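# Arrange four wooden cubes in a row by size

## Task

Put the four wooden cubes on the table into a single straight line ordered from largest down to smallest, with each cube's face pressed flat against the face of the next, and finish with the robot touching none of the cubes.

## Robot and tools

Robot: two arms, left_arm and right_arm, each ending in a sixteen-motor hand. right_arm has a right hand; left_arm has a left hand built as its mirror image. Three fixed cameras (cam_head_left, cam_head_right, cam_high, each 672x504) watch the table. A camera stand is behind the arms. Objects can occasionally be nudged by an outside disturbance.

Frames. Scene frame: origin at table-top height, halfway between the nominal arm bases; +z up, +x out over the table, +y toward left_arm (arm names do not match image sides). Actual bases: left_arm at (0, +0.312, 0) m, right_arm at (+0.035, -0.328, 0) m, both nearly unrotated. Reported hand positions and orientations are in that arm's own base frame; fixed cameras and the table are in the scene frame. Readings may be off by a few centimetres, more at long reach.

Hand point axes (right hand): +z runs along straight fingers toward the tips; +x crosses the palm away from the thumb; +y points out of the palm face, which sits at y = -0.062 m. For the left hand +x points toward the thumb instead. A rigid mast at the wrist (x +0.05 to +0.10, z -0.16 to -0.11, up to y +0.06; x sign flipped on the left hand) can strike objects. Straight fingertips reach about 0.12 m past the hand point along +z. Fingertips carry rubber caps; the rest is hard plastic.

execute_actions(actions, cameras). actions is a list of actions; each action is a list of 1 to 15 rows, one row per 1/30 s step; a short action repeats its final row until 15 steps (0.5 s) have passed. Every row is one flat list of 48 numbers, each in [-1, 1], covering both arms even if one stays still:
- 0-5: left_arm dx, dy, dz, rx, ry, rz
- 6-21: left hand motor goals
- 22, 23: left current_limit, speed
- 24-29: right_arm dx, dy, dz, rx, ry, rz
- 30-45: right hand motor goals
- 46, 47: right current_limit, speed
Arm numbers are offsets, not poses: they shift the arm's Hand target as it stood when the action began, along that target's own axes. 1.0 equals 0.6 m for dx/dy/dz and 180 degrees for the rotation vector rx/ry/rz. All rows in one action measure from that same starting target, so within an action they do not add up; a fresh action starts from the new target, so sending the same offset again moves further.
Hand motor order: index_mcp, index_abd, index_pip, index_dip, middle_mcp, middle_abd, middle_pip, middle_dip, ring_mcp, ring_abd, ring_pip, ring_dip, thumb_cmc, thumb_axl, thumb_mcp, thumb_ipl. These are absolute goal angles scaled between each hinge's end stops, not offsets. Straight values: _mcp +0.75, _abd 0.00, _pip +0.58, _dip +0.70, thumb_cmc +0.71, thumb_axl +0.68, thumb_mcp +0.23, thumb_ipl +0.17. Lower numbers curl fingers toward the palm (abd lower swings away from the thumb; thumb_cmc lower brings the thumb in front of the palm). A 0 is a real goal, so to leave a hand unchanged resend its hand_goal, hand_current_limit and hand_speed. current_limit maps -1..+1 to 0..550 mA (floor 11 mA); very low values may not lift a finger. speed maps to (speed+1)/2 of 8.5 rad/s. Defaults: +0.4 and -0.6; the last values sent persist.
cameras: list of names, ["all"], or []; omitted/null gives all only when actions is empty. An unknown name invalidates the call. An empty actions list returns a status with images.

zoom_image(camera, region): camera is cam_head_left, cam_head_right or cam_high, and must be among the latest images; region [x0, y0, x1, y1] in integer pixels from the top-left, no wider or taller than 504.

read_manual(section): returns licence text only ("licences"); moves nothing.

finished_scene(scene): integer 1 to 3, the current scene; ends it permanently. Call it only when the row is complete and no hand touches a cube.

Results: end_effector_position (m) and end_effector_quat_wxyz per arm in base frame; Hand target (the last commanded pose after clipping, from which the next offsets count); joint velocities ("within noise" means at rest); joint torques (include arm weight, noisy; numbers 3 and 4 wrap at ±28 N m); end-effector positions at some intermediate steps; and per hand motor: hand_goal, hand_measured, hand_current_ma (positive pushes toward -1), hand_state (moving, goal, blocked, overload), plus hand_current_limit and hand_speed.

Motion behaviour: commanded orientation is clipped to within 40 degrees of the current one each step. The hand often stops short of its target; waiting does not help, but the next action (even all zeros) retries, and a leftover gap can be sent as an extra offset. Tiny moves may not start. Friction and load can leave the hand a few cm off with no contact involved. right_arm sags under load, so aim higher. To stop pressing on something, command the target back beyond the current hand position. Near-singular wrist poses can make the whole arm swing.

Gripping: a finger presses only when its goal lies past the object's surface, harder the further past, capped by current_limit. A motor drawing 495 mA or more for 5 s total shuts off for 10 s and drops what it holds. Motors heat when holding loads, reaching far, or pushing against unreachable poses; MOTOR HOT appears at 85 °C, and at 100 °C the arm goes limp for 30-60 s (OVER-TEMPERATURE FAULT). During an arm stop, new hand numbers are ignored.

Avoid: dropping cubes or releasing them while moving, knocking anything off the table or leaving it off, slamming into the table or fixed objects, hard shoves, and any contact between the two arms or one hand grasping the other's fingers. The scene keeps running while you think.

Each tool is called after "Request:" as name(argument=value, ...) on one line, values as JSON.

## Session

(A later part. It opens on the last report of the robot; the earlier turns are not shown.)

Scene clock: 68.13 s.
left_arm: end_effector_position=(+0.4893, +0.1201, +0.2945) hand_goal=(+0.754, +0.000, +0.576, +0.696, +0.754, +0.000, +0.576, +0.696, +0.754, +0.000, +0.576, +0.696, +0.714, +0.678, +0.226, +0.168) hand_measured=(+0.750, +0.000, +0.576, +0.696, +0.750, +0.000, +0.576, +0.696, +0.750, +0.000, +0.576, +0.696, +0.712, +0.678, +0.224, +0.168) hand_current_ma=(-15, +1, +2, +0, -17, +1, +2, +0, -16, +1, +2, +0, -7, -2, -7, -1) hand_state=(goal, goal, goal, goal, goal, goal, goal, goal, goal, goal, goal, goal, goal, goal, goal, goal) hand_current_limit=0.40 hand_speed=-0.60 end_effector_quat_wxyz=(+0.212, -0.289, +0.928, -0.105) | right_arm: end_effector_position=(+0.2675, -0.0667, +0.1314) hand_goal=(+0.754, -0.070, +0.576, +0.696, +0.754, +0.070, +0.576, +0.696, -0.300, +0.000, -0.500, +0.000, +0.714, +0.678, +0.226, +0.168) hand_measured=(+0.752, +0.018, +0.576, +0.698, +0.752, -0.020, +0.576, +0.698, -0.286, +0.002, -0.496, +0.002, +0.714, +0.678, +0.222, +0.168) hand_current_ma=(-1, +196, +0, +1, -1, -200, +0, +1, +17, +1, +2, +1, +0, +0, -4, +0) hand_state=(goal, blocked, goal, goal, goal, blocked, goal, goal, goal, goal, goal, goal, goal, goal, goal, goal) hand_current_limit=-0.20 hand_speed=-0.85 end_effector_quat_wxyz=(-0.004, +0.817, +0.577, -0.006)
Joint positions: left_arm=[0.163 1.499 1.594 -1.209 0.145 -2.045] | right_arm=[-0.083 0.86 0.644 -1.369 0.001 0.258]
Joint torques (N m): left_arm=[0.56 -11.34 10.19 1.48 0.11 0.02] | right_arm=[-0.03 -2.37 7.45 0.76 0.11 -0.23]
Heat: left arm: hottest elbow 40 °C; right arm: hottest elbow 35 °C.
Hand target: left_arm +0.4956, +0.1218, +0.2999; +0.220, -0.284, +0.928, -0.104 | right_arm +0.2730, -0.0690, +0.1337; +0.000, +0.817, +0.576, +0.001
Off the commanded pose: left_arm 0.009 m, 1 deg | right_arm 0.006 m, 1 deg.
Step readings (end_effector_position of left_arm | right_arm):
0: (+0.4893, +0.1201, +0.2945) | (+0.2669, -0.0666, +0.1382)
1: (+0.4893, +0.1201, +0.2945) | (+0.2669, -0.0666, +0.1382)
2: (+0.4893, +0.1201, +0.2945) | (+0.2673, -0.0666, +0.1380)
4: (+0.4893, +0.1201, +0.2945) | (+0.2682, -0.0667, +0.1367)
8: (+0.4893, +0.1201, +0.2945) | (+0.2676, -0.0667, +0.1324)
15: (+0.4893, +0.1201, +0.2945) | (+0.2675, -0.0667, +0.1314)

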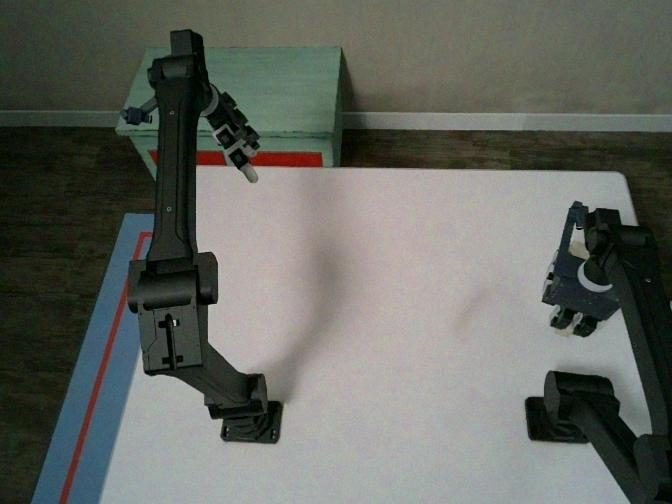

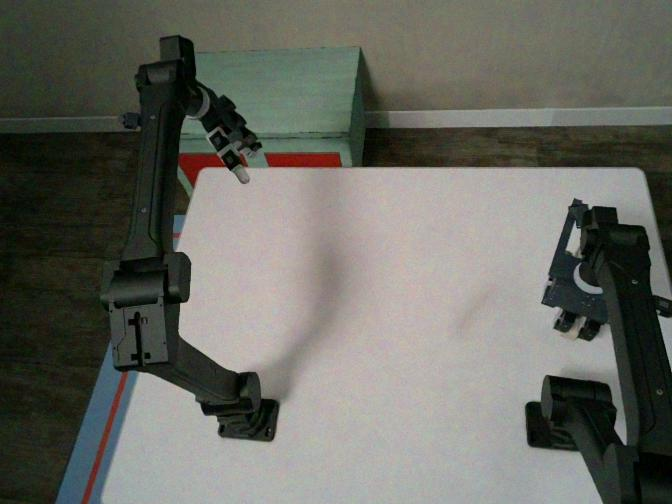

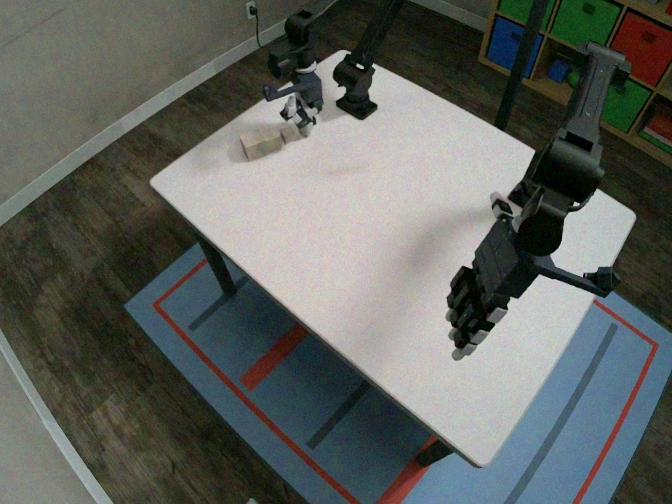

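Request:
execute_actions(actions=[[[0,0,0,0,0,0,0.754,0,0.576,0.696,0.754,0,0.576,0.696,0.754,0,0.576,0.696,0.714,0.678,0.226,0.168,0.4,-0.6,0,0.05,-0.02,0,0,0,0.754,-0.07,0.576,0.696,0.754,0.07,0.576,0.696,-0.3,0,-0.5,0,0.714,0.678,0.226,0.168,-0.2,-0.85]]], cameras=["all"])

Request:
zoom_image(camera="cam_high", region=[262, 120, 312, 160])

Scene clock: 70.00 s.
left_arm: end_effector_position=(+0.4893, +0.1201, +0.2945) hand_goal=(+0.754, +0.000, +0.576, +0.696, +0.754, +0.000, +0.576, +0.696, +0.754, +0.000, +0.576, +0.696, +0.714, +0.678, +0.226, +0.168) hand_measured=(+0.750, +0.000, +0.576, +0.696, +0.750, +0.000, +0.576, +0.696, +0.750, +0.000, +0.576, +0.696, +0.712, +0.678, +0.224, +0.168) hand_current_ma=(-15, +1, +2, +0, -17, +1, +2, +0, -16, +1, +2, +0, -7, -2, -7, -1) hand_state=(goal, goal, goal, goal, goal, goal, goal, goal, goal, goal, goal, goal, goal, goal, goal, goal) hand_current_limit=0.40 hand_speed=-0.60 end_effector_quat_wxyz=(+0.212, -0.289, +0.928, -0.105) | right_arm: end_effector_position=(+0.2812, -0.0728, +0.1300) hand_goal=(+0.754, -0.070, +0.576, +0.696, +0.754, +0.070, +0.576, +0.696, -0.300, +0.000, -0.500, +0.000, +0.714, +0.678, +0.226, +0.168) hand_measured=(+0.784, +0.018, +0.594, +0.704, +0.786, -0.020, +0.598, +0.704, -0.286, +0.002, -0.496, +0.002, +0.714, +0.678, +0.222, +0.168) hand_current_ma=(+55, +191, +24, +7, +57, -200, +30, +6, +17, +1, +2, +1, +0, +0, -4, +0) hand_state=(blocked, blocked, goal, goal, blocked, blocked, blocked, goal, goal, goal, goal, goal, goal, goal, goal, goal) hand_current_limit=-0.20 hand_speed=-0.85 end_effector_quat_wxyz=(-0.018, +0.819, +0.574, -0.016)
Joint positions: left_arm=[0.163 1.499 1.594 -1.209 0.145 -2.045] | right_arm=[-0.11 0.937 0.686 -1.369 -0.005 0.238]
Joint torques (N m): left_arm=[0.56 -11.4 10.14 1.51 0.11 0.03] | right_arm=[-0.62 -2.78 9.65 0.88 0.36 -0.36]
Heat: left arm: hottest elbow 40 °C; right arm: hottest elbow 35 °C.
Hand target: left_arm +0.4956, +0.1218, +0.2999; +0.220, -0.284, +0.928, -0.104 | right_arm +0.3012, -0.0790, +0.1457; +0.000, +0.817, +0.576, +0.001
Off the commanded pose: left_arm 0.009 m, 1 deg | right_arm 0.026 m, 3 deg.
Step readings (end_effector_position of left_arm | right_arm):
0: (+0.4893, +0.1201, +0.2945) | (+0.2675, -0.0667, +0.1314)
1: (+0.4893, +0.1201, +0.2945) | (+0.2675, -0.0668, +0.1313)
2: (+0.4893, +0.1201, +0.2945) | (+0.2675, -0.0673, +0.1307)
4: (+0.4893, +0.1201, +0.2945) | (+0.2704, -0.0689, +0.1303)
8: (+0.4893, +0.1201, +0.2945) | (+0.2781, -0.0723, +0.1293)
15: (+0.4893, +0.1201, +0.2945) | (+0.2811, -0.0730, +0.1300)

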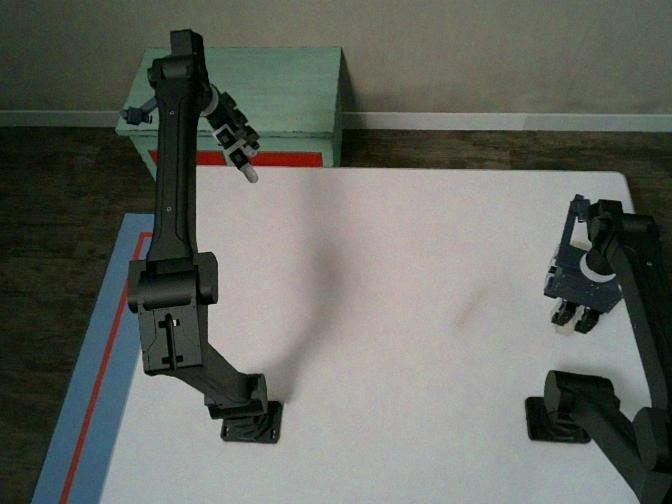

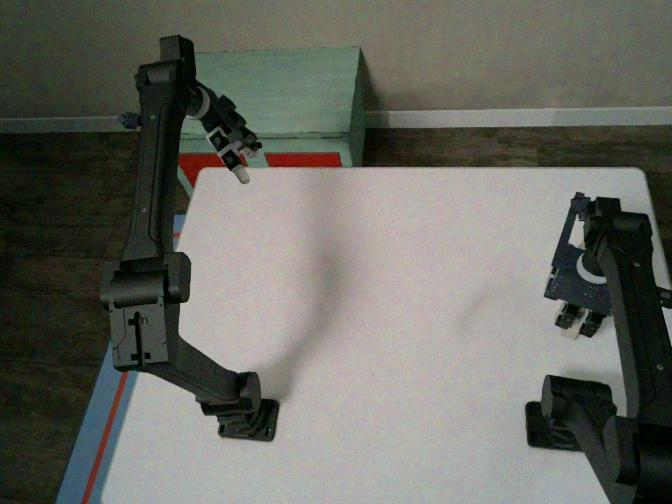

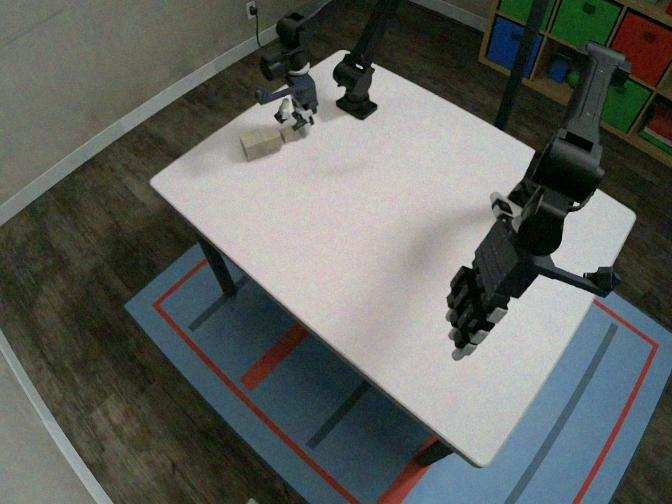

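Scaled by 10.080 from the camera's 672x504 image, which has a finer 960x720 frame.

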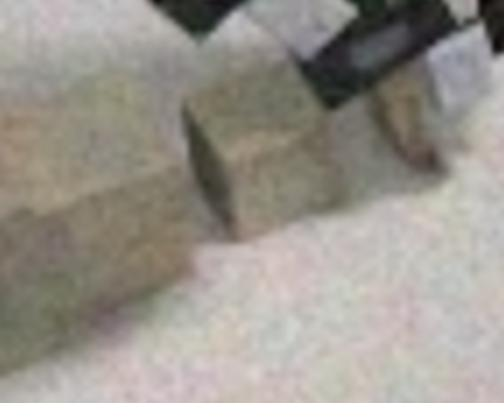

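Request:
execute_actions(actions=[[[0,0,0,0,0,0,0.754,0,0.576,0.696,0.754,0,0.576,0.696,0.754,0,0.576,0.696,0.714,0.678,0.226,0.168,0.4,-0.6,0,0.01,-0.025,0,0,0,0.754,-0.07,0.576,0.696,0.754,0.07,0.576,0.696,-0.3,0,-0.5,0,0.714,0.678,0.226,0.168,-0.2,-0.85]]], cameras=["cam_high"])

Request:
zoom_image(camera="cam_high", region=[262, 120, 312, 160])

Scene clock: 70.83 s.
left_arm: end_effector_position=(+0.4893, +0.1201, +0.2945) hand_goal=(+0.754, +0.000, +0.576, +0.696, +0.754, +0.000, +0.576, +0.696, +0.754, +0.000, +0.576, +0.696, +0.714, +0.678, +0.226, +0.168) hand_measured=(+0.750, +0.000, +0.576, +0.696, +0.750, +0.000, +0.576, +0.696, +0.750, +0.000, +0.576, +0.696, +0.712, +0.678, +0.224, +0.168) hand_current_ma=(-15, +1, +2, +0, -17, +1, +2, +0, -16, +1, +2, +0, -7, -2, -7, -1) hand_state=(goal, goal, goal, goal, goal, goal, goal, goal, goal, goal, goal, goal, goal, goal, goal, goal) hand_current_limit=0.40 hand_speed=-0.60 end_effector_quat_wxyz=(+0.212, -0.289, +0.928, -0.105) | right_arm: end_effector_position=(+0.2921, -0.0765, +0.1402) hand_goal=(+0.754, -0.070, +0.576, +0.696, +0.754, +0.070, +0.576, +0.696, -0.300, +0.000, -0.500, +0.000, +0.714, +0.678, +0.226, +0.168) hand_measured=(+0.754, +0.018, +0.578, +0.698, +0.754, -0.020, +0.578, +0.698, -0.286, +0.002, -0.496, +0.002, +0.714, +0.678, +0.222, +0.168) hand_current_ma=(+0, +191, +1, +2, +0, -200, +1, +1, +17, +1, +2, +1, +0, +0, -4, +0) hand_state=(goal, blocked, goal, goal, goal, blocked, goal, goal, goal, goal, goal, goal, goal, goal, goal, goal) hand_current_limit=-0.20 hand_speed=-0.85 end_effector_quat_wxyz=(-0.013, +0.818, +0.575, -0.012)
Joint positions: left_arm=[0.163 1.499 1.594 -1.209 0.145 -2.045] | right_arm=[-0.119 0.955 0.721 -1.372 -0.002 0.225]
Joint torques (N m): left_arm=[0.5 -11.28 10.19 1.47 0.12 0.02] | right_arm=[-0.15 -3.25 10.51 -0.35 0.24 -0.33]
Heat: left arm: hottest elbow 40 °C; right arm: hottest elbow 35 °C.
Hand target: left_arm +0.4956, +0.1218, +0.2999; +0.220, -0.284, +0.928, -0.104 | right_arm +0.3068, -0.0811, +0.1606; +0.000, +0.817, +0.576, +0.001
Off the commanded pose: left_arm 0.009 m, 1 deg | right_arm 0.026 m, 2 deg.
Step readings (end_effector_position of left_arm | right_arm):
0: (+0.4893, +0.1201, +0.2945) | (+0.2812, -0.0728, +0.1300)
1: (+0.4893, +0.1201, +0.2945) | (+0.2813, -0.0729, +0.1302)
2: (+0.4893, +0.1201, +0.2945) | (+0.2817, -0.0729, +0.1309)
4: (+0.4893, +0.1201, +0.2945) | (+0.2838, -0.0742, +0.1324)
8: (+0.4893, +0.1201, +0.2945) | (+0.2899, -0.0764, +0.1377)
15: (+0.4893, +0.1201, +0.2945) | (+0.2924, -0.0766, +0.1407)
Images, in order (width x height): cam_high 672x504.

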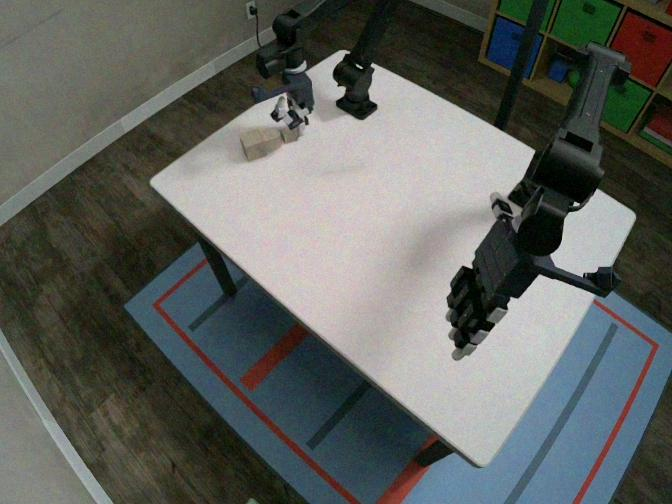

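Scaled by 10.080 from the camera's 672x504 image, which has a finer 960x720 frame.

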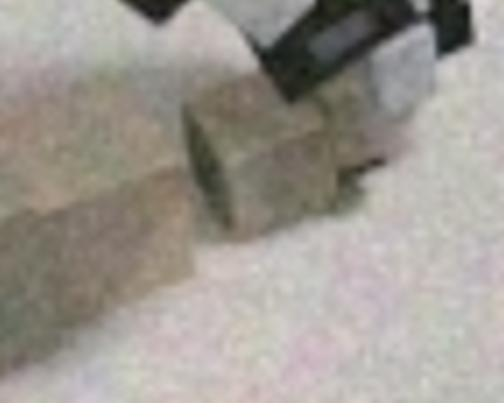

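Request:
execute_actions(actions=[[[0,0,0,0,0,0,0.754,0,0.576,0.696,0.754,0,0.576,0.696,0.754,0,0.576,0.696,0.714,0.678,0.226,0.168,0.4,-0.6,0,0.02,-0.004,0,0,0,0.754,-0.07,0.576,0.696,0.754,0.07,0.576,0.696,-0.3,0,-0.5,0,0.714,0.678,0.226,0.168,-0.2,-0.85]]], cameras=["cam_high"])

Request:
zoom_image(camera="cam_high", region=[262, 120, 312, 160])

Scene clock: 72.07 s.
left_arm: end_effector_position=(+0.4893, +0.1201, +0.2945) hand_goal=(+0.754, +0.000, +0.576, +0.696, +0.754, +0.000, +0.576, +0.696, +0.754, +0.000, +0.576, +0.696, +0.714, +0.678, +0.226, +0.168) hand_measured=(+0.750, +0.000, +0.576, +0.696, +0.750, +0.000, +0.576, +0.696, +0.750, +0.000, +0.576, +0.696, +0.712, +0.678, +0.224, +0.168) hand_current_ma=(-15, +1, +2, +0, -17, +1, +2, +0, -16, +1, +2, +0, -7, -2, -7, -1) hand_state=(goal, goal, goal, goal, goal, goal, goal, goal, goal, goal, goal, goal, goal, goal, goal, goal) hand_current_limit=0.40 hand_speed=-0.60 end_effector_quat_wxyz=(+0.212, -0.289, +0.928, -0.105) | right_arm: end_effector_position=(+0.3007, -0.0798, +0.1414) hand_goal=(+0.754, -0.070, +0.576, +0.696, +0.754, +0.070, +0.576, +0.696, -0.300, +0.000, -0.500, +0.000, +0.714, +0.678, +0.226, +0.168) hand_measured=(+0.754, +0.018, +0.578, +0.698, +0.754, -0.020, +0.578, +0.698, -0.286, +0.002, -0.496, +0.002, +0.714, +0.678, +0.222, +0.168) hand_current_ma=(+0, +191, +1, +1, +0, -200, +1, +1, +17, +1, +2, +1, +0, +0, -4, +0) hand_state=(goal, blocked, goal, goal, goal, blocked, goal, goal, goal, goal, goal, goal, goal, goal, goal, goal) hand_current_limit=-0.20 hand_speed=-0.85 end_effector_quat_wxyz=(-0.016, +0.818, +0.575, -0.016)
Joint positions: left_arm=[0.163 1.499 1.594 -1.209 0.145 -2.045] | right_arm=[-0.129 0.99 0.746 -1.372 -0.002 0.215]
Joint torques (N m): left_arm=[0.62 -11.34 10.21 1.5 0.12 0.04] | right_arm=[0.21 -3.25 10.54 -0.03 0.22 -0.29]
Heat: left arm: hottest elbow 40 °C; right arm: hottest elbow 36 °C.
Hand target: left_arm +0.4956, +0.1218, +0.2999; +0.220, -0.284, +0.928, -0.104 | right_arm +0.3182, -0.0851, +0.1630; +0.000, +0.817, +0.576, +0.001
Off the commanded pose: left_arm 0.009 m, 1 deg | right_arm 0.028 m, 3 deg.
Step readings (end_effector_position of left_arm | right_arm):
0: (+0.4893, +0.1201, +0.2945) | (+0.2921, -0.0765, +0.1402)
1: (+0.4893, +0.1201, +0.2945) | (+0.2921, -0.0765, +0.1402)
2: (+0.4893, +0.1201, +0.2945) | (+0.2925, -0.0766, +0.1402)
4: (+0.4893, +0.1201, +0.2945) | (+0.2945, -0.0775, +0.1406)
8: (+0.4893, +0.1201, +0.2945) | (+0.2994, -0.0797, +0.1414)
15: (+0.4893, +0.1201, +0.2945) | (+0.3006, -0.0799, +0.1414)
Images, in order (width x height): cam_high 672x504.

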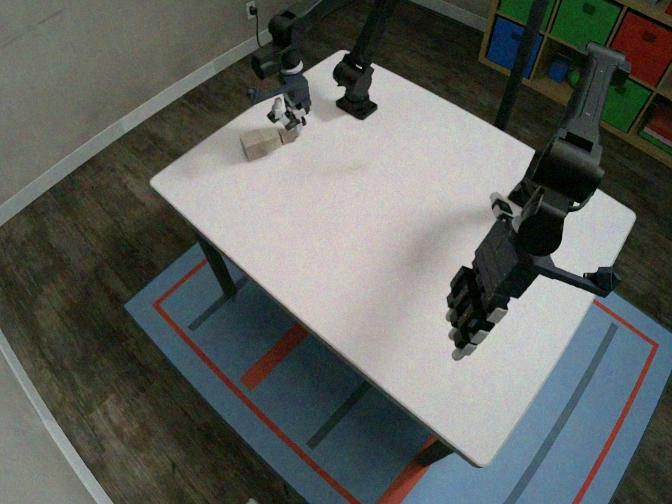

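Scaled by 10.080 from the camera's 672x504 image, which has a finer 960x720 frame.

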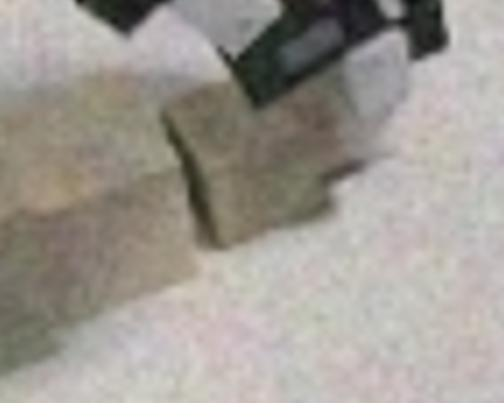

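Request:
execute_actions(actions=[[[0,0,0,0,0,0,0.754,0,0.576,0.696,0.754,0,0.576,0.696,0.754,0,0.576,0.696,0.714,0.678,0.226,0.168,0.4,-0.6,0,0.018,-0.002,0,0,0,0.754,-0.07,0.576,0.696,0.754,0.07,0.576,0.696,-0.3,0,-0.5,0,0.714,0.678,0.226,0.168,-0.2,-0.85]]], cameras=["cam_high"])

Request:
zoom_image(camera="cam_high", region=[262, 120, 312, 160])

Scene clock: 72.87 s.
left_arm: end_effector_position=(+0.4893, +0.1201, +0.2945) hand_goal=(+0.754, +0.000, +0.576, +0.696, +0.754, +0.000, +0.576, +0.696, +0.754, +0.000, +0.576, +0.696, +0.714, +0.678, +0.226, +0.168) hand_measured=(+0.750, +0.000, +0.576, +0.696, +0.750, +0.000, +0.576, +0.696, +0.750, +0.000, +0.576, +0.696, +0.712, +0.678, +0.224, +0.168) hand_current_ma=(-15, +1, +2, +0, -17, +1, +2, +0, -16, +1, +2, +0, -7, -2, -7, -1) hand_state=(goal, goal, goal, goal, goal, goal, goal, goal, goal, goal, goal, goal, goal, goal, goal, goal) hand_current_limit=0.40 hand_speed=-0.60 end_effector_quat_wxyz=(+0.212, -0.289, +0.928, -0.105) | right_arm: end_effector_position=(+0.3086, -0.0829, +0.1424) hand_goal=(+0.754, -0.070, +0.576, +0.696, +0.754, +0.070, +0.576, +0.696, -0.300, +0.000, -0.500, +0.000, +0.714, +0.678, +0.226, +0.168) hand_measured=(+0.754, +0.018, +0.578, +0.698, +0.754, -0.020, +0.578, +0.698, -0.286, +0.002, -0.496, +0.002, +0.714, +0.678, +0.222, +0.168) hand_current_ma=(+0, +191, +1, +1, +0, -200, +1, +1, +17, +1, +2, +1, +0, +0, -4, +0) hand_state=(goal, blocked, goal, goal, goal, blocked, goal, goal, goal, goal, goal, goal, goal, goal, goal, goal) hand_current_limit=-0.20 hand_speed=-0.85 end_effector_quat_wxyz=(-0.019, +0.818, +0.575, -0.018)
Joint positions: left_arm=[0.163 1.499 1.594 -1.209 0.145 -2.045] | right_arm=[-0.138 1.021 0.769 -1.372 -0.002 0.207]
Joint torques (N m): left_arm=[0.38 -11.46 10.22 1.51 0.12 0.03] | right_arm=[-0.03 -3.78 10.55 0.28 0.25 -0.3]
Heat: left arm: hottest elbow 40 °C; right arm: hottest elbow 36 °C.
Hand target: left_arm +0.4956, +0.1218, +0.2999; +0.220, -0.284, +0.928, -0.104 | right_arm +0.3283, -0.0887, +0.1642; +0.000, +0.817, +0.576, +0.001
Off the commanded pose: left_arm 0.009 m, 1 deg | right_arm 0.030 m, 3 deg.
Step readings (end_effector_position of left_arm | right_arm):
0: (+0.4893, +0.1201, +0.2945) | (+0.3007, -0.0798, +0.1414)
1: (+0.4893, +0.1201, +0.2945) | (+0.3007, -0.0798, +0.1414)
2: (+0.4893, +0.1201, +0.2945) | (+0.3011, -0.0799, +0.1414)
4: (+0.4893, +0.1201, +0.2945) | (+0.3030, -0.0808, +0.1420)
8: (+0.4893, +0.1201, +0.2945) | (+0.3076, -0.0827, +0.1426)
15: (+0.4893, +0.1201, +0.2945) | (+0.3085, -0.0829, +0.1424)
Images, in order (width x height): cam_high 672x504.

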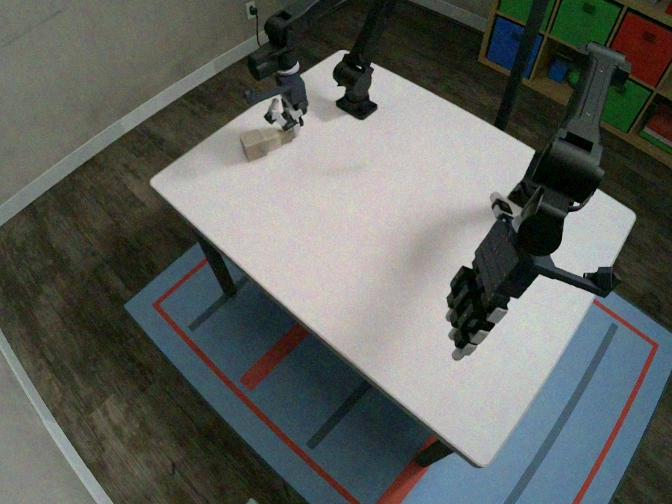

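Scaled by 10.080 from the camera's 672x504 image, which has a finer 960x720 frame.

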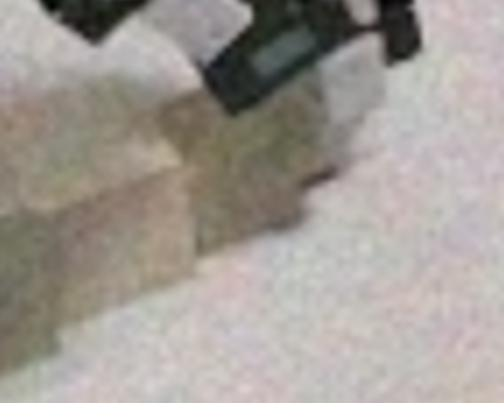

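Request:
execute_actions(actions=[[[0,0,0,0,0,0,0.754,0,0.576,0.696,0.754,0,0.576,0.696,0.754,0,0.576,0.696,0.714,0.678,0.226,0.168,0.4,-0.6,0,0.01,0,0,0,0,0.754,-0.07,0.576,0.696,0.754,0.07,0.576,0.696,-0.3,0,-0.5,0,0.714,0.678,0.226,0.168,-0.2,-0.85]]], cameras=["cam_high"])

Request:
zoom_image(camera="cam_high", region=[262, 120, 312, 160])

Scene clock: 73.73 s.
left_arm: end_effector_position=(+0.4893, +0.1201, +0.2945) hand_goal=(+0.754, +0.000, +0.576, +0.696, +0.754, +0.000, +0.576, +0.696, +0.754, +0.000, +0.576, +0.696, +0.714, +0.678, +0.226, +0.168) hand_measured=(+0.750, +0.000, +0.576, +0.696, +0.750, +0.000, +0.576, +0.696, +0.750, +0.000, +0.576, +0.696, +0.712, +0.678, +0.224, +0.168) hand_current_ma=(-15, +1, +2, +0, -17, +1, +2, +0, -16, +1, +2, +0, -7, -2, -7, -1) hand_state=(goal, goal, goal, goal, goal, goal, goal, goal, goal, goal, goal, goal, goal, goal, goal, goal) hand_current_limit=0.40 hand_speed=-0.60 end_effector_quat_wxyz=(+0.212, -0.289, +0.928, -0.105) | right_arm: end_effector_position=(+0.3114, -0.0842, +0.1409) hand_goal=(+0.754, -0.070, +0.576, +0.696, +0.754, +0.070, +0.576, +0.696, -0.300, +0.000, -0.500, +0.000, +0.714, +0.678, +0.226, +0.168) hand_measured=(+0.756, +0.018, +0.578, +0.698, +0.756, -0.020, +0.578, +0.698, -0.286, +0.002, -0.496, +0.002, +0.714, +0.678, +0.222, +0.168) hand_current_ma=(+2, +191, +1, +1, +2, -200, +1, +1, +17, +1, +2, +1, +0, +0, -4, +0) hand_state=(goal, blocked, goal, goal, goal, blocked, goal, goal, goal, goal, goal, goal, goal, goal, goal, goal) hand_current_limit=-0.20 hand_speed=-0.85 end_effector_quat_wxyz=(-0.022, +0.818, +0.575, -0.022)
Joint positions: left_arm=[0.163 1.499 1.594 -1.209 0.145 -2.045] | right_arm=[-0.142 1.038 0.777 -1.372 -0.002 0.204]
Joint torques (N m): left_arm=[0.44 -11.34 10.18 1.47 0.11 0.04] | right_arm=[-0.03 -4.19 10.58 0.32 0.25 -0.35]
Heat: left arm: hottest elbow 40 °C; right arm: hottest elbow 36 °C.
Hand target: left_arm +0.4956, +0.1218, +0.2999; +0.220, -0.284, +0.928, -0.104 | right_arm +0.3339, -0.0908, +0.1642; +0.000, +0.818, +0.576, +0.001
Off the commanded pose: left_arm 0.009 m, 1 deg | right_arm 0.033 m, 4 deg.
Step readings (end_effector_position of left_arm | right_arm):
0: (+0.4893, +0.1201, +0.2945) | (+0.3086, -0.0829, +0.1424)
1: (+0.4893, +0.1201, +0.2945) | (+0.3086, -0.0829, +0.1424)
2: (+0.4893, +0.1201, +0.2945) | (+0.3087, -0.0830, +0.1424)
4: (+0.4893, +0.1201, +0.2945) | (+0.3097, -0.0834, +0.1425)
8: (+0.4893, +0.1201, +0.2945) | (+0.3113, -0.0842, +0.1417)
15: (+0.4893, +0.1201, +0.2945) | (+0.3114, -0.0842, +0.1409)
Images, in order (width x height): cam_high 672x504.

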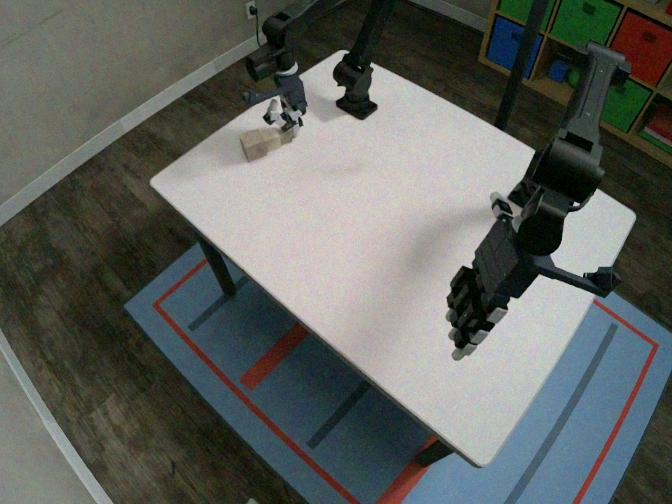

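Scaled by 10.080 from the camera's 672x504 image, which has a finer 960x720 frame.

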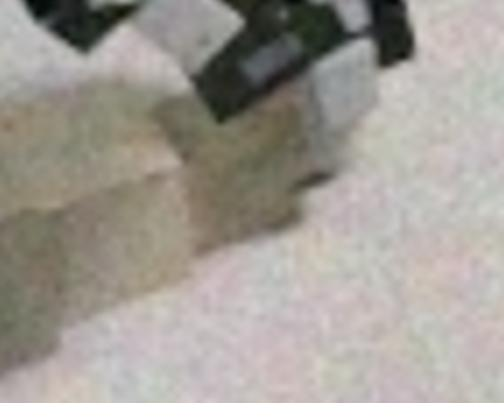

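Request:
execute_actions(actions=[[[0,0,0,0,0,0,0.754,0,0.576,0.696,0.754,0,0.576,0.696,0.754,0,0.576,0.696,0.714,0.678,0.226,0.168,0.4,-0.6,0,0.006,0.013,0,0,0,0.754,-0.07,0.576,0.696,0.754,0.07,0.576,0.696,-0.3,0,-0.5,0,0.714,0.678,0.226,0.168,-0.2,-0.85]]], cameras=["all"])

Request:
zoom_image(camera="cam_high", region=[262, 120, 312, 160])

Request:
zoom_image(camera="cam_head_left", region=[545, 280, 595, 330])

Scene clock: 74.60 s.
left_arm: end_effector_position=(+0.4893, +0.1201, +0.2945) hand_goal=(+0.754, +0.000, +0.576, +0.696, +0.754, +0.000, +0.576, +0.696, +0.754, +0.000, +0.576, +0.696, +0.714, +0.678, +0.226, +0.168) hand_measured=(+0.750, +0.000, +0.576, +0.696, +0.750, +0.000, +0.576, +0.696, +0.750, +0.000, +0.576, +0.696, +0.712, +0.678, +0.224, +0.168) hand_current_ma=(-15, +1, +2, +0, -17, +1, +2, +0, -16, +1, +2, +0, -7, -2, -7, -1) hand_state=(goal, goal, goal, goal, goal, goal, goal, goal, goal, goal, goal, goal, goal, goal, goal, goal) hand_current_limit=0.40 hand_speed=-0.60 end_effector_quat_wxyz=(+0.212, -0.289, +0.928, -0.105) | right_arm: end_effector_position=(+0.3148, -0.0855, +0.1369) hand_goal=(+0.754, -0.070, +0.576, +0.696, +0.754, +0.070, +0.576, +0.696, -0.300, +0.000, -0.500, +0.000, +0.714, +0.678, +0.226, +0.168) hand_measured=(+0.762, +0.018, +0.580, +0.698, +0.762, -0.020, +0.580, +0.698, -0.286, +0.002, -0.496, +0.002, +0.714, +0.678, +0.222, +0.168) hand_current_ma=(+8, +191, +3, +1, +7, -200, +3, +1, +17, +1, +2, +1, +0, +0, -4, +0) hand_state=(goal, blocked, goal, goal, goal, blocked, goal, goal, goal, goal, goal, goal, goal, goal, goal, goal) hand_current_limit=-0.20 hand_speed=-0.85 end_effector_quat_wxyz=(-0.023, +0.818, +0.574, -0.022)
Joint positions: left_arm=[0.163 1.499 1.594 -1.209 0.145 -2.045] | right_arm=[-0.144 1.054 0.777 -1.358 -0.002 0.202]
Joint torques (N m): left_arm=[0.56 -11.34 10.22 1.46 0.11 0.04] | right_arm=[0.32 -4.25 9.92 0.94 0.24 -0.32]
Heat: left arm: hottest elbow 40 °C; right arm: hottest elbow 36 °C.
Hand target: left_arm +0.4956, +0.1218, +0.2999; +0.220, -0.284, +0.928, -0.104 | right_arm +0.3373, -0.0919, +0.1564; +0.000, +0.817, +0.576, +0.001
Off the commanded pose: left_arm 0.009 m, 1 deg | right_arm 0.031 m, 4 deg.
Step readings (end_effector_position of left_arm | right_arm):
0: (+0.4893, +0.1201, +0.2945) | (+0.3114, -0.0842, +0.1409)
1: (+0.4893, +0.1201, +0.2945) | (+0.3114, -0.0842, +0.1407)
2: (+0.4893, +0.1201, +0.2945) | (+0.3116, -0.0842, +0.1407)
4: (+0.4893, +0.1201, +0.2945) | (+0.3126, -0.0846, +0.1400)
8: (+0.4893, +0.1201, +0.2945) | (+0.3142, -0.0853, +0.1377)
15: (+0.4893, +0.1201, +0.2945) | (+0.3148, -0.0855, +0.1369)

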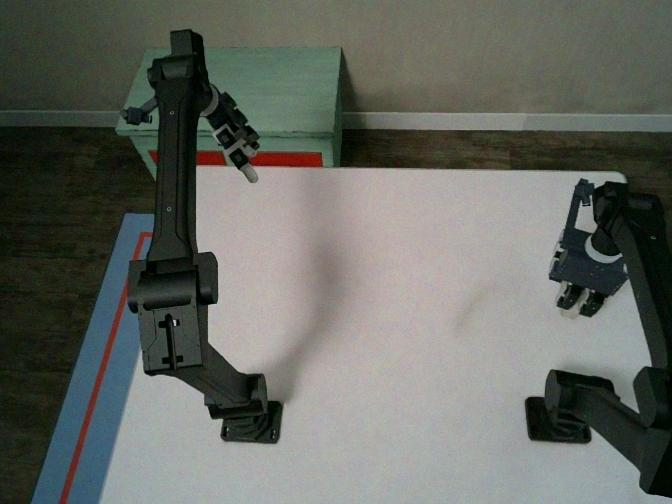

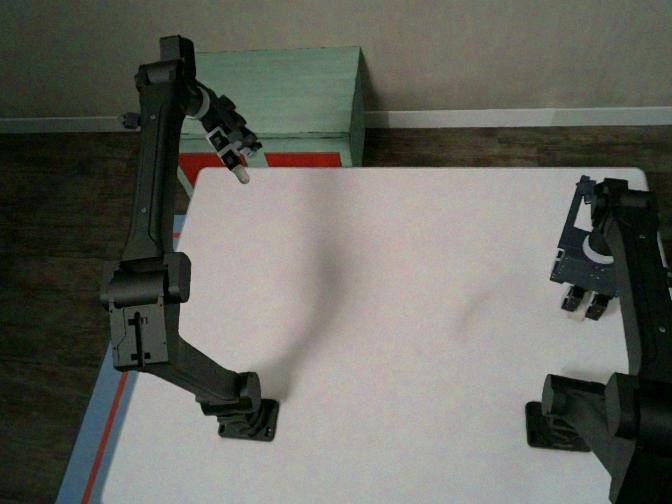

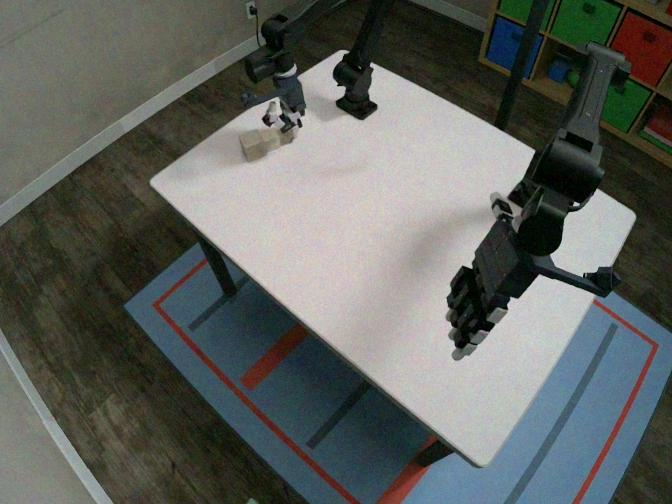

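Scaled by 10.080 from the camera's 672x504 image, which has a finer 960x720 frame.

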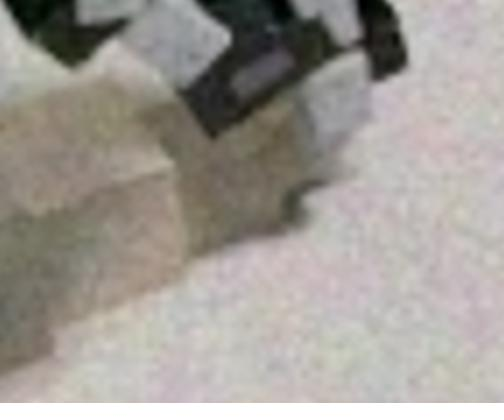

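Scaled by 10.080 from the camera's 672x504 image, which has a finer 960x720 frame.

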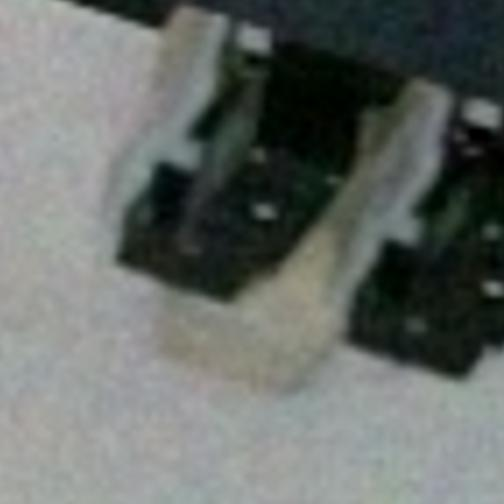

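Request:
execute_actions(actions=[[[0,0,0,0,0,0,0.754,0,0.576,0.696,0.754,0,0.576,0.696,0.754,0,0.576,0.696,0.714,0.678,0.226,0.168,0.4,-0.6,0,-0.003,0.009,0,0,0,0.754,-0.07,0.576,0.696,0.754,0.07,0.576,0.696,-0.3,0,-0.5,0,0.714,0.678,0.226,0.168,-0.2,-0.85]],[[0,0,0,0,0,0,0.754,0,0.576,0.696,0.754,0,0.576,0.696,0.754,0,0.576,0.696,0.714,0.678,0.226,0.168,0.4,-0.6,0,0,0,0,0,0,0.754,0.05,0.576,0.696,0.754,-0.05,0.576,0.696,-0.3,0,-0.5,0,0.714,0.678,0.226,0.168,-0.2,-0.92]],[[0,0,0,0,0,0,0.754,0,0.576,0.696,0.754,0,0.576,0.696,0.754,0,0.576,0.696,0.714,0.678,0.226,0.168,0.4,-0.6,0,0,0,0,0,0,0.754,0.2,0.576,0.696,0.754,-0.2,0.576,0.696,-0.3,0,-0.5,0,0.714,0.678,0.226,0.168,-0.2,-0.8]]], cameras=["cam_high"])

Request:
zoom_image(camera="cam_high", region=[262, 120, 312, 160])

Scene clock: 76.47 s.
left_arm: end_effector_position=(+0.4893, +0.1201, +0.2945) hand_goal=(+0.754, +0.000, +0.576, +0.696, +0.754, +0.000, +0.576, +0.696, +0.754, +0.000, +0.576, +0.696, +0.714, +0.678, +0.226, +0.168) hand_measured=(+0.750, +0.000, +0.576, +0.696, +0.750, +0.000, +0.576, +0.696, +0.750, +0.000, +0.576, +0.696, +0.712, +0.678, +0.224, +0.168) hand_current_ma=(-15, +1, +2, +0, -17, +1, +2, +0, -16, +1, +2, +0, -7, -2, -7, -1) hand_state=(goal, goal, goal, goal, goal, goal, goal, goal, goal, goal, goal, goal, goal, goal, goal, goal) hand_current_limit=0.40 hand_speed=-0.60 end_effector_quat_wxyz=(+0.212, -0.289, +0.928, -0.105) | right_arm: end_effector_position=(+0.3221, -0.0865, +0.1387) hand_goal=(+0.754, +0.200, +0.576, +0.696, +0.754, -0.200, +0.576, +0.696, -0.300, +0.000, -0.500, +0.000, +0.714, +0.678, +0.226, +0.168) hand_measured=(+0.754, +0.194, +0.578, +0.698, +0.754, -0.194, +0.578, +0.698, -0.286, +0.002, -0.496, +0.002, +0.714, +0.678, +0.222, +0.168) hand_current_ma=(+0, -3, +1, +1, +0, +3, +1, +1, +17, +1, +2, +1, +0, +0, -4, +0) hand_state=(goal, goal, goal, goal, goal, goal, goal, goal, goal, goal, goal, goal, goal, goal, goal, goal) hand_current_limit=-0.20 hand_speed=-0.80 end_effector_quat_wxyz=(-0.013, +0.818, +0.575, -0.012)
Joint positions: left_arm=[0.163 1.499 1.594 -1.209 0.145 -2.045] | right_arm=[-0.144 1.054 0.777 -1.329 -0.002 0.2]
Joint torques (N m): left_arm=[0.5 -11.22 10.19 1.48 0.13 0.04] | right_arm=[-0.09 -4.01 8.99 0.62 0.22 -0.33]
Heat: left arm: hottest elbow 40 °C; right arm: hottest elbow 36 °C.
Hand target: left_arm +0.4956, +0.1218, +0.2999; +0.220, -0.284, +0.928, -0.104 | right_arm +0.3357, -0.0914, +0.1511; +0.000, +0.817, +0.576, +0.001
Off the commanded pose: left_arm 0.009 m, 1 deg | right_arm 0.019 m, 2 deg.
Step readings (end_effector_position of left_arm | right_arm):
0: (+0.4893, +0.1201, +0.2945) | (+0.3148, -0.0855, +0.1369)
1: (+0.4893, +0.1201, +0.2945) | (+0.3149, -0.0855, +0.1369)
2: (+0.4893, +0.1201, +0.2945) | (+0.3150, -0.0855, +0.1370)
4: (+0.4893, +0.1201, +0.2945) | (+0.3160, -0.0857, +0.1372)
8: (+0.4893, +0.1201, +0.2945) | (+0.3181, -0.0860, +0.1378)
15: (+0.4893, +0.1201, +0.2945) | (+0.3187, -0.0860, +0.1379)
16: (+0.4893, +0.1201, +0.2945) | (+0.3187, -0.0860, +0.1379)
17: (+0.4893, +0.1201, +0.2945) | (+0.3187, -0.0860, +0.1379)
19: (+0.4893, +0.1201, +0.2945) | (+0.3187, -0.0860, +0.1379)
23: (+0.4893, +0.1201, +0.2945) | (+0.3187, -0.0860, +0.1379)
30: (+0.4893, +0.1201, +0.2945) | (+0.3217, -0.0865, +0.1388)
31: (+0.4893, +0.1201, +0.2945) | (+0.3218, -0.0865, +0.1388)
32: (+0.4893, +0.1201, +0.2945) | (+0.3219, -0.0865, +0.1388)
34: (+0.4893, +0.1201, +0.2945) | (+0.3219, -0.0865, +0.1388)
38: (+0.4893, +0.1201, +0.2945) | (+0.3219, -0.0865, +0.1387)
45: (+0.4893, +0.1201, +0.2945) | (+0.3221, -0.0865, +0.1387)
Images, in order (width x height): cam_high 672x504.

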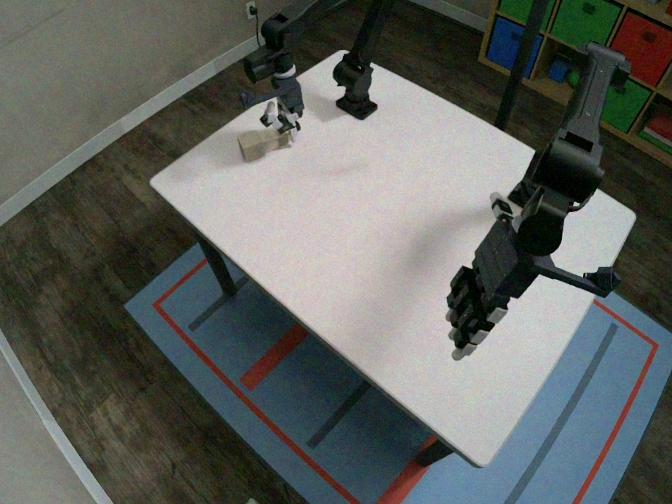

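Scaled by 10.080 from the camera's 672x504 image, which has a finer 960x720 frame.

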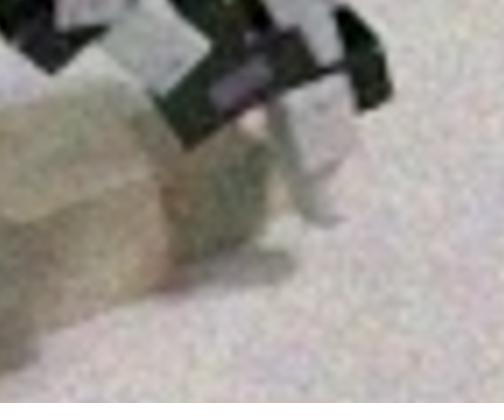

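Request:
execute_actions(actions=[[[0,0,0,0,0,0,0.754,0,0.576,0.696,0.754,0,0.576,0.696,0.754,0,0.576,0.696,0.714,0.678,0.226,0.168,0.4,-0.6,0,-0.005,-0.035,0,0,0,0.754,0.22,0.576,0.696,0.754,-0.22,0.576,0.696,-0.3,0,-0.5,0,0.714,0.678,0.226,0.168,-0.2,-0.8]],[[0,0,0,0,0,0,0.754,0,0.576,0.696,0.754,0,0.576,0.696,0.754,0,0.576,0.696,0.714,0.678,0.226,0.168,0.4,-0.6,0,0,-0.09,0,0,0,0.754,0.22,0.576,0.696,0.754,-0.22,0.576,0.696,-0.3,0,-0.5,0,0.714,0.678,0.226,0.168,-0.2,-0.8]]], cameras=["all"])

Request:
zoom_image(camera="cam_high", region=[232, 120, 302, 170])

Request:
zoom_image(camera="cam_head_left", region=[540, 230, 620, 330])

Scene clock: 77.97 s.
left_arm: end_effector_position=(+0.4893, +0.1201, +0.2945) hand_goal=(+0.754, +0.000, +0.576, +0.696, +0.754, +0.000, +0.576, +0.696, +0.754, +0.000, +0.576, +0.696, +0.714, +0.678, +0.226, +0.168) hand_measured=(+0.750, +0.000, +0.576, +0.696, +0.750, +0.000, +0.576, +0.696, +0.750, +0.000, +0.576, +0.696, +0.712, +0.678, +0.224, +0.168) hand_current_ma=(-15, +1, +2, +0, -17, +1, +2, +0, -16, +1, +2, +0, -7, -2, -7, -1) hand_state=(goal, goal, goal, goal, goal, goal, goal, goal, goal, goal, goal, goal, goal, goal, goal, goal) hand_current_limit=0.40 hand_speed=-0.60 end_effector_quat_wxyz=(+0.212, -0.289, +0.928, -0.105) | right_arm: end_effector_position=(+0.3220, -0.0864, +0.2064) hand_goal=(+0.754, +0.220, +0.576, +0.696, +0.754, -0.220, +0.576, +0.696, -0.300, +0.000, -0.500, +0.000, +0.714, +0.678, +0.226, +0.168) hand_measured=(+0.754, +0.214, +0.578, +0.698, +0.754, -0.214, +0.578, +0.698, -0.286, +0.002, -0.496, +0.002, +0.714, +0.678, +0.222, +0.168) hand_current_ma=(+0, -3, +1, +1, +0, +3, +1, +1, +17, +1, +2, +1, +0, +0, -4, +0) hand_state=(goal, goal, goal, goal, goal, goal, goal, goal, goal, goal, goal, goal, goal, goal, goal, goal) hand_current_limit=-0.20 hand_speed=-0.80 end_effector_quat_wxyz=(-0.012, +0.818, +0.575, -0.011)
Joint positions: left_arm=[0.163 1.499 1.594 -1.209 0.145 -2.045] | right_arm=[-0.144 1.015 0.932 -1.521 -0.002 0.2]
Joint torques (N m): left_arm=[0.5 -11.34 10.24 1.48 0.12 0.02] | right_arm=[0.32 -4.84 10.47 -0.2 0.23 -0.29]
Heat: left arm: hottest elbow 40 °C; right arm: hottest elbow 36 °C.
Hand target: left_arm +0.4956, +0.1218, +0.2999; +0.220, -0.284, +0.928, -0.104 | right_arm +0.3329, -0.0904, +0.2261; +0.000, +0.817, +0.576, +0.001
Off the commanded pose: left_arm 0.009 m, 1 deg | right_arm 0.023 m, 2 deg.
Step readings (end_effector_position of left_arm | right_arm):
0: (+0.4893, +0.1201, +0.2945) | (+0.3221, -0.0865, +0.1387)
1: (+0.4893, +0.1201, +0.2945) | (+0.3221, -0.0865, +0.1387)
2: (+0.4893, +0.1201, +0.2945) | (+0.3219, -0.0864, +0.1387)
4: (+0.4893, +0.1201, +0.2945) | (+0.3201, -0.0862, +0.1388)
8: (+0.4893, +0.1201, +0.2945) | (+0.3179, -0.0858, +0.1421)
15: (+0.4893, +0.1201, +0.2945) | (+0.3188, -0.0860, +0.1471)
16: (+0.4893, +0.1201, +0.2945) | (+0.3186, -0.0860, +0.1476)
17: (+0.4893, +0.1201, +0.2945) | (+0.3170, -0.0857, +0.1493)
19: (+0.4893, +0.1201, +0.2945) | (+0.3148, -0.0854, +0.1582)
23: (+0.4893, +0.1201, +0.2945) | (+0.3213, -0.0863, +0.1902)
30: (+0.4893, +0.1201, +0.2945) | (+0.3232, -0.0866, +0.2067)

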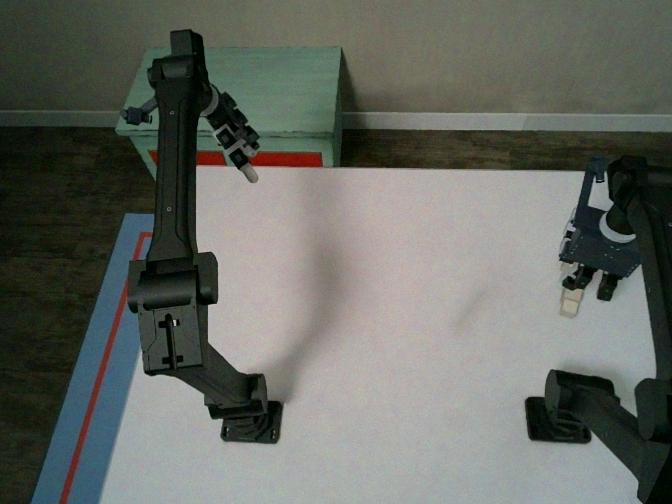

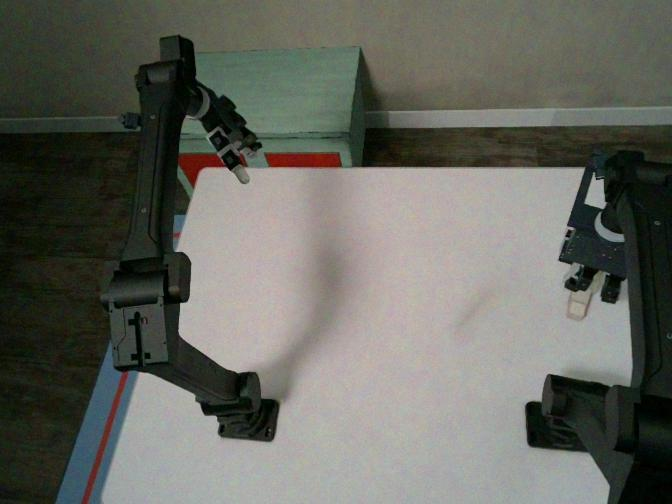

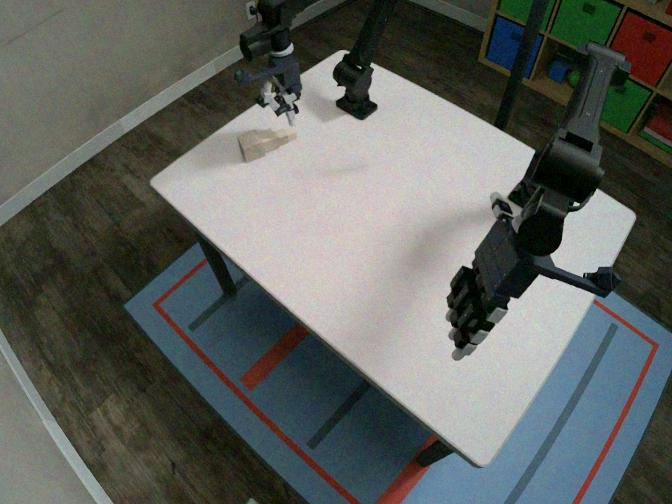

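Scaled by 7.200 from the camera's 672x504 image, which has a finer 960x720 frame.

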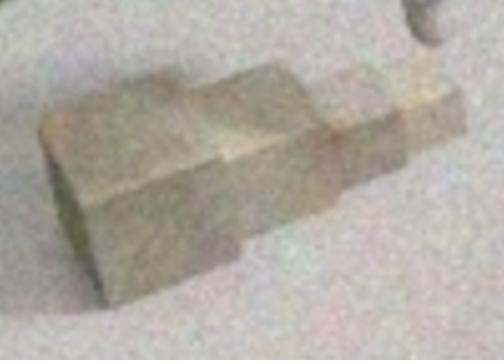

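Scaled by 5.040 from the camera's 672x504 image, which has a finer 960x720 frame.

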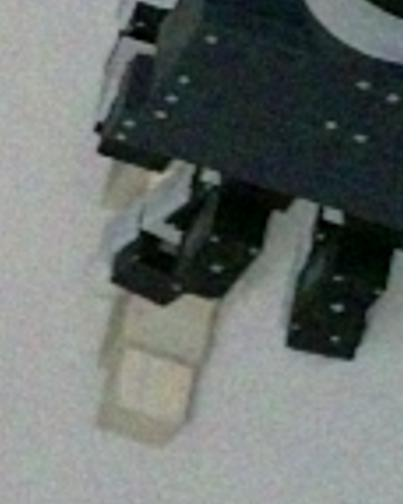

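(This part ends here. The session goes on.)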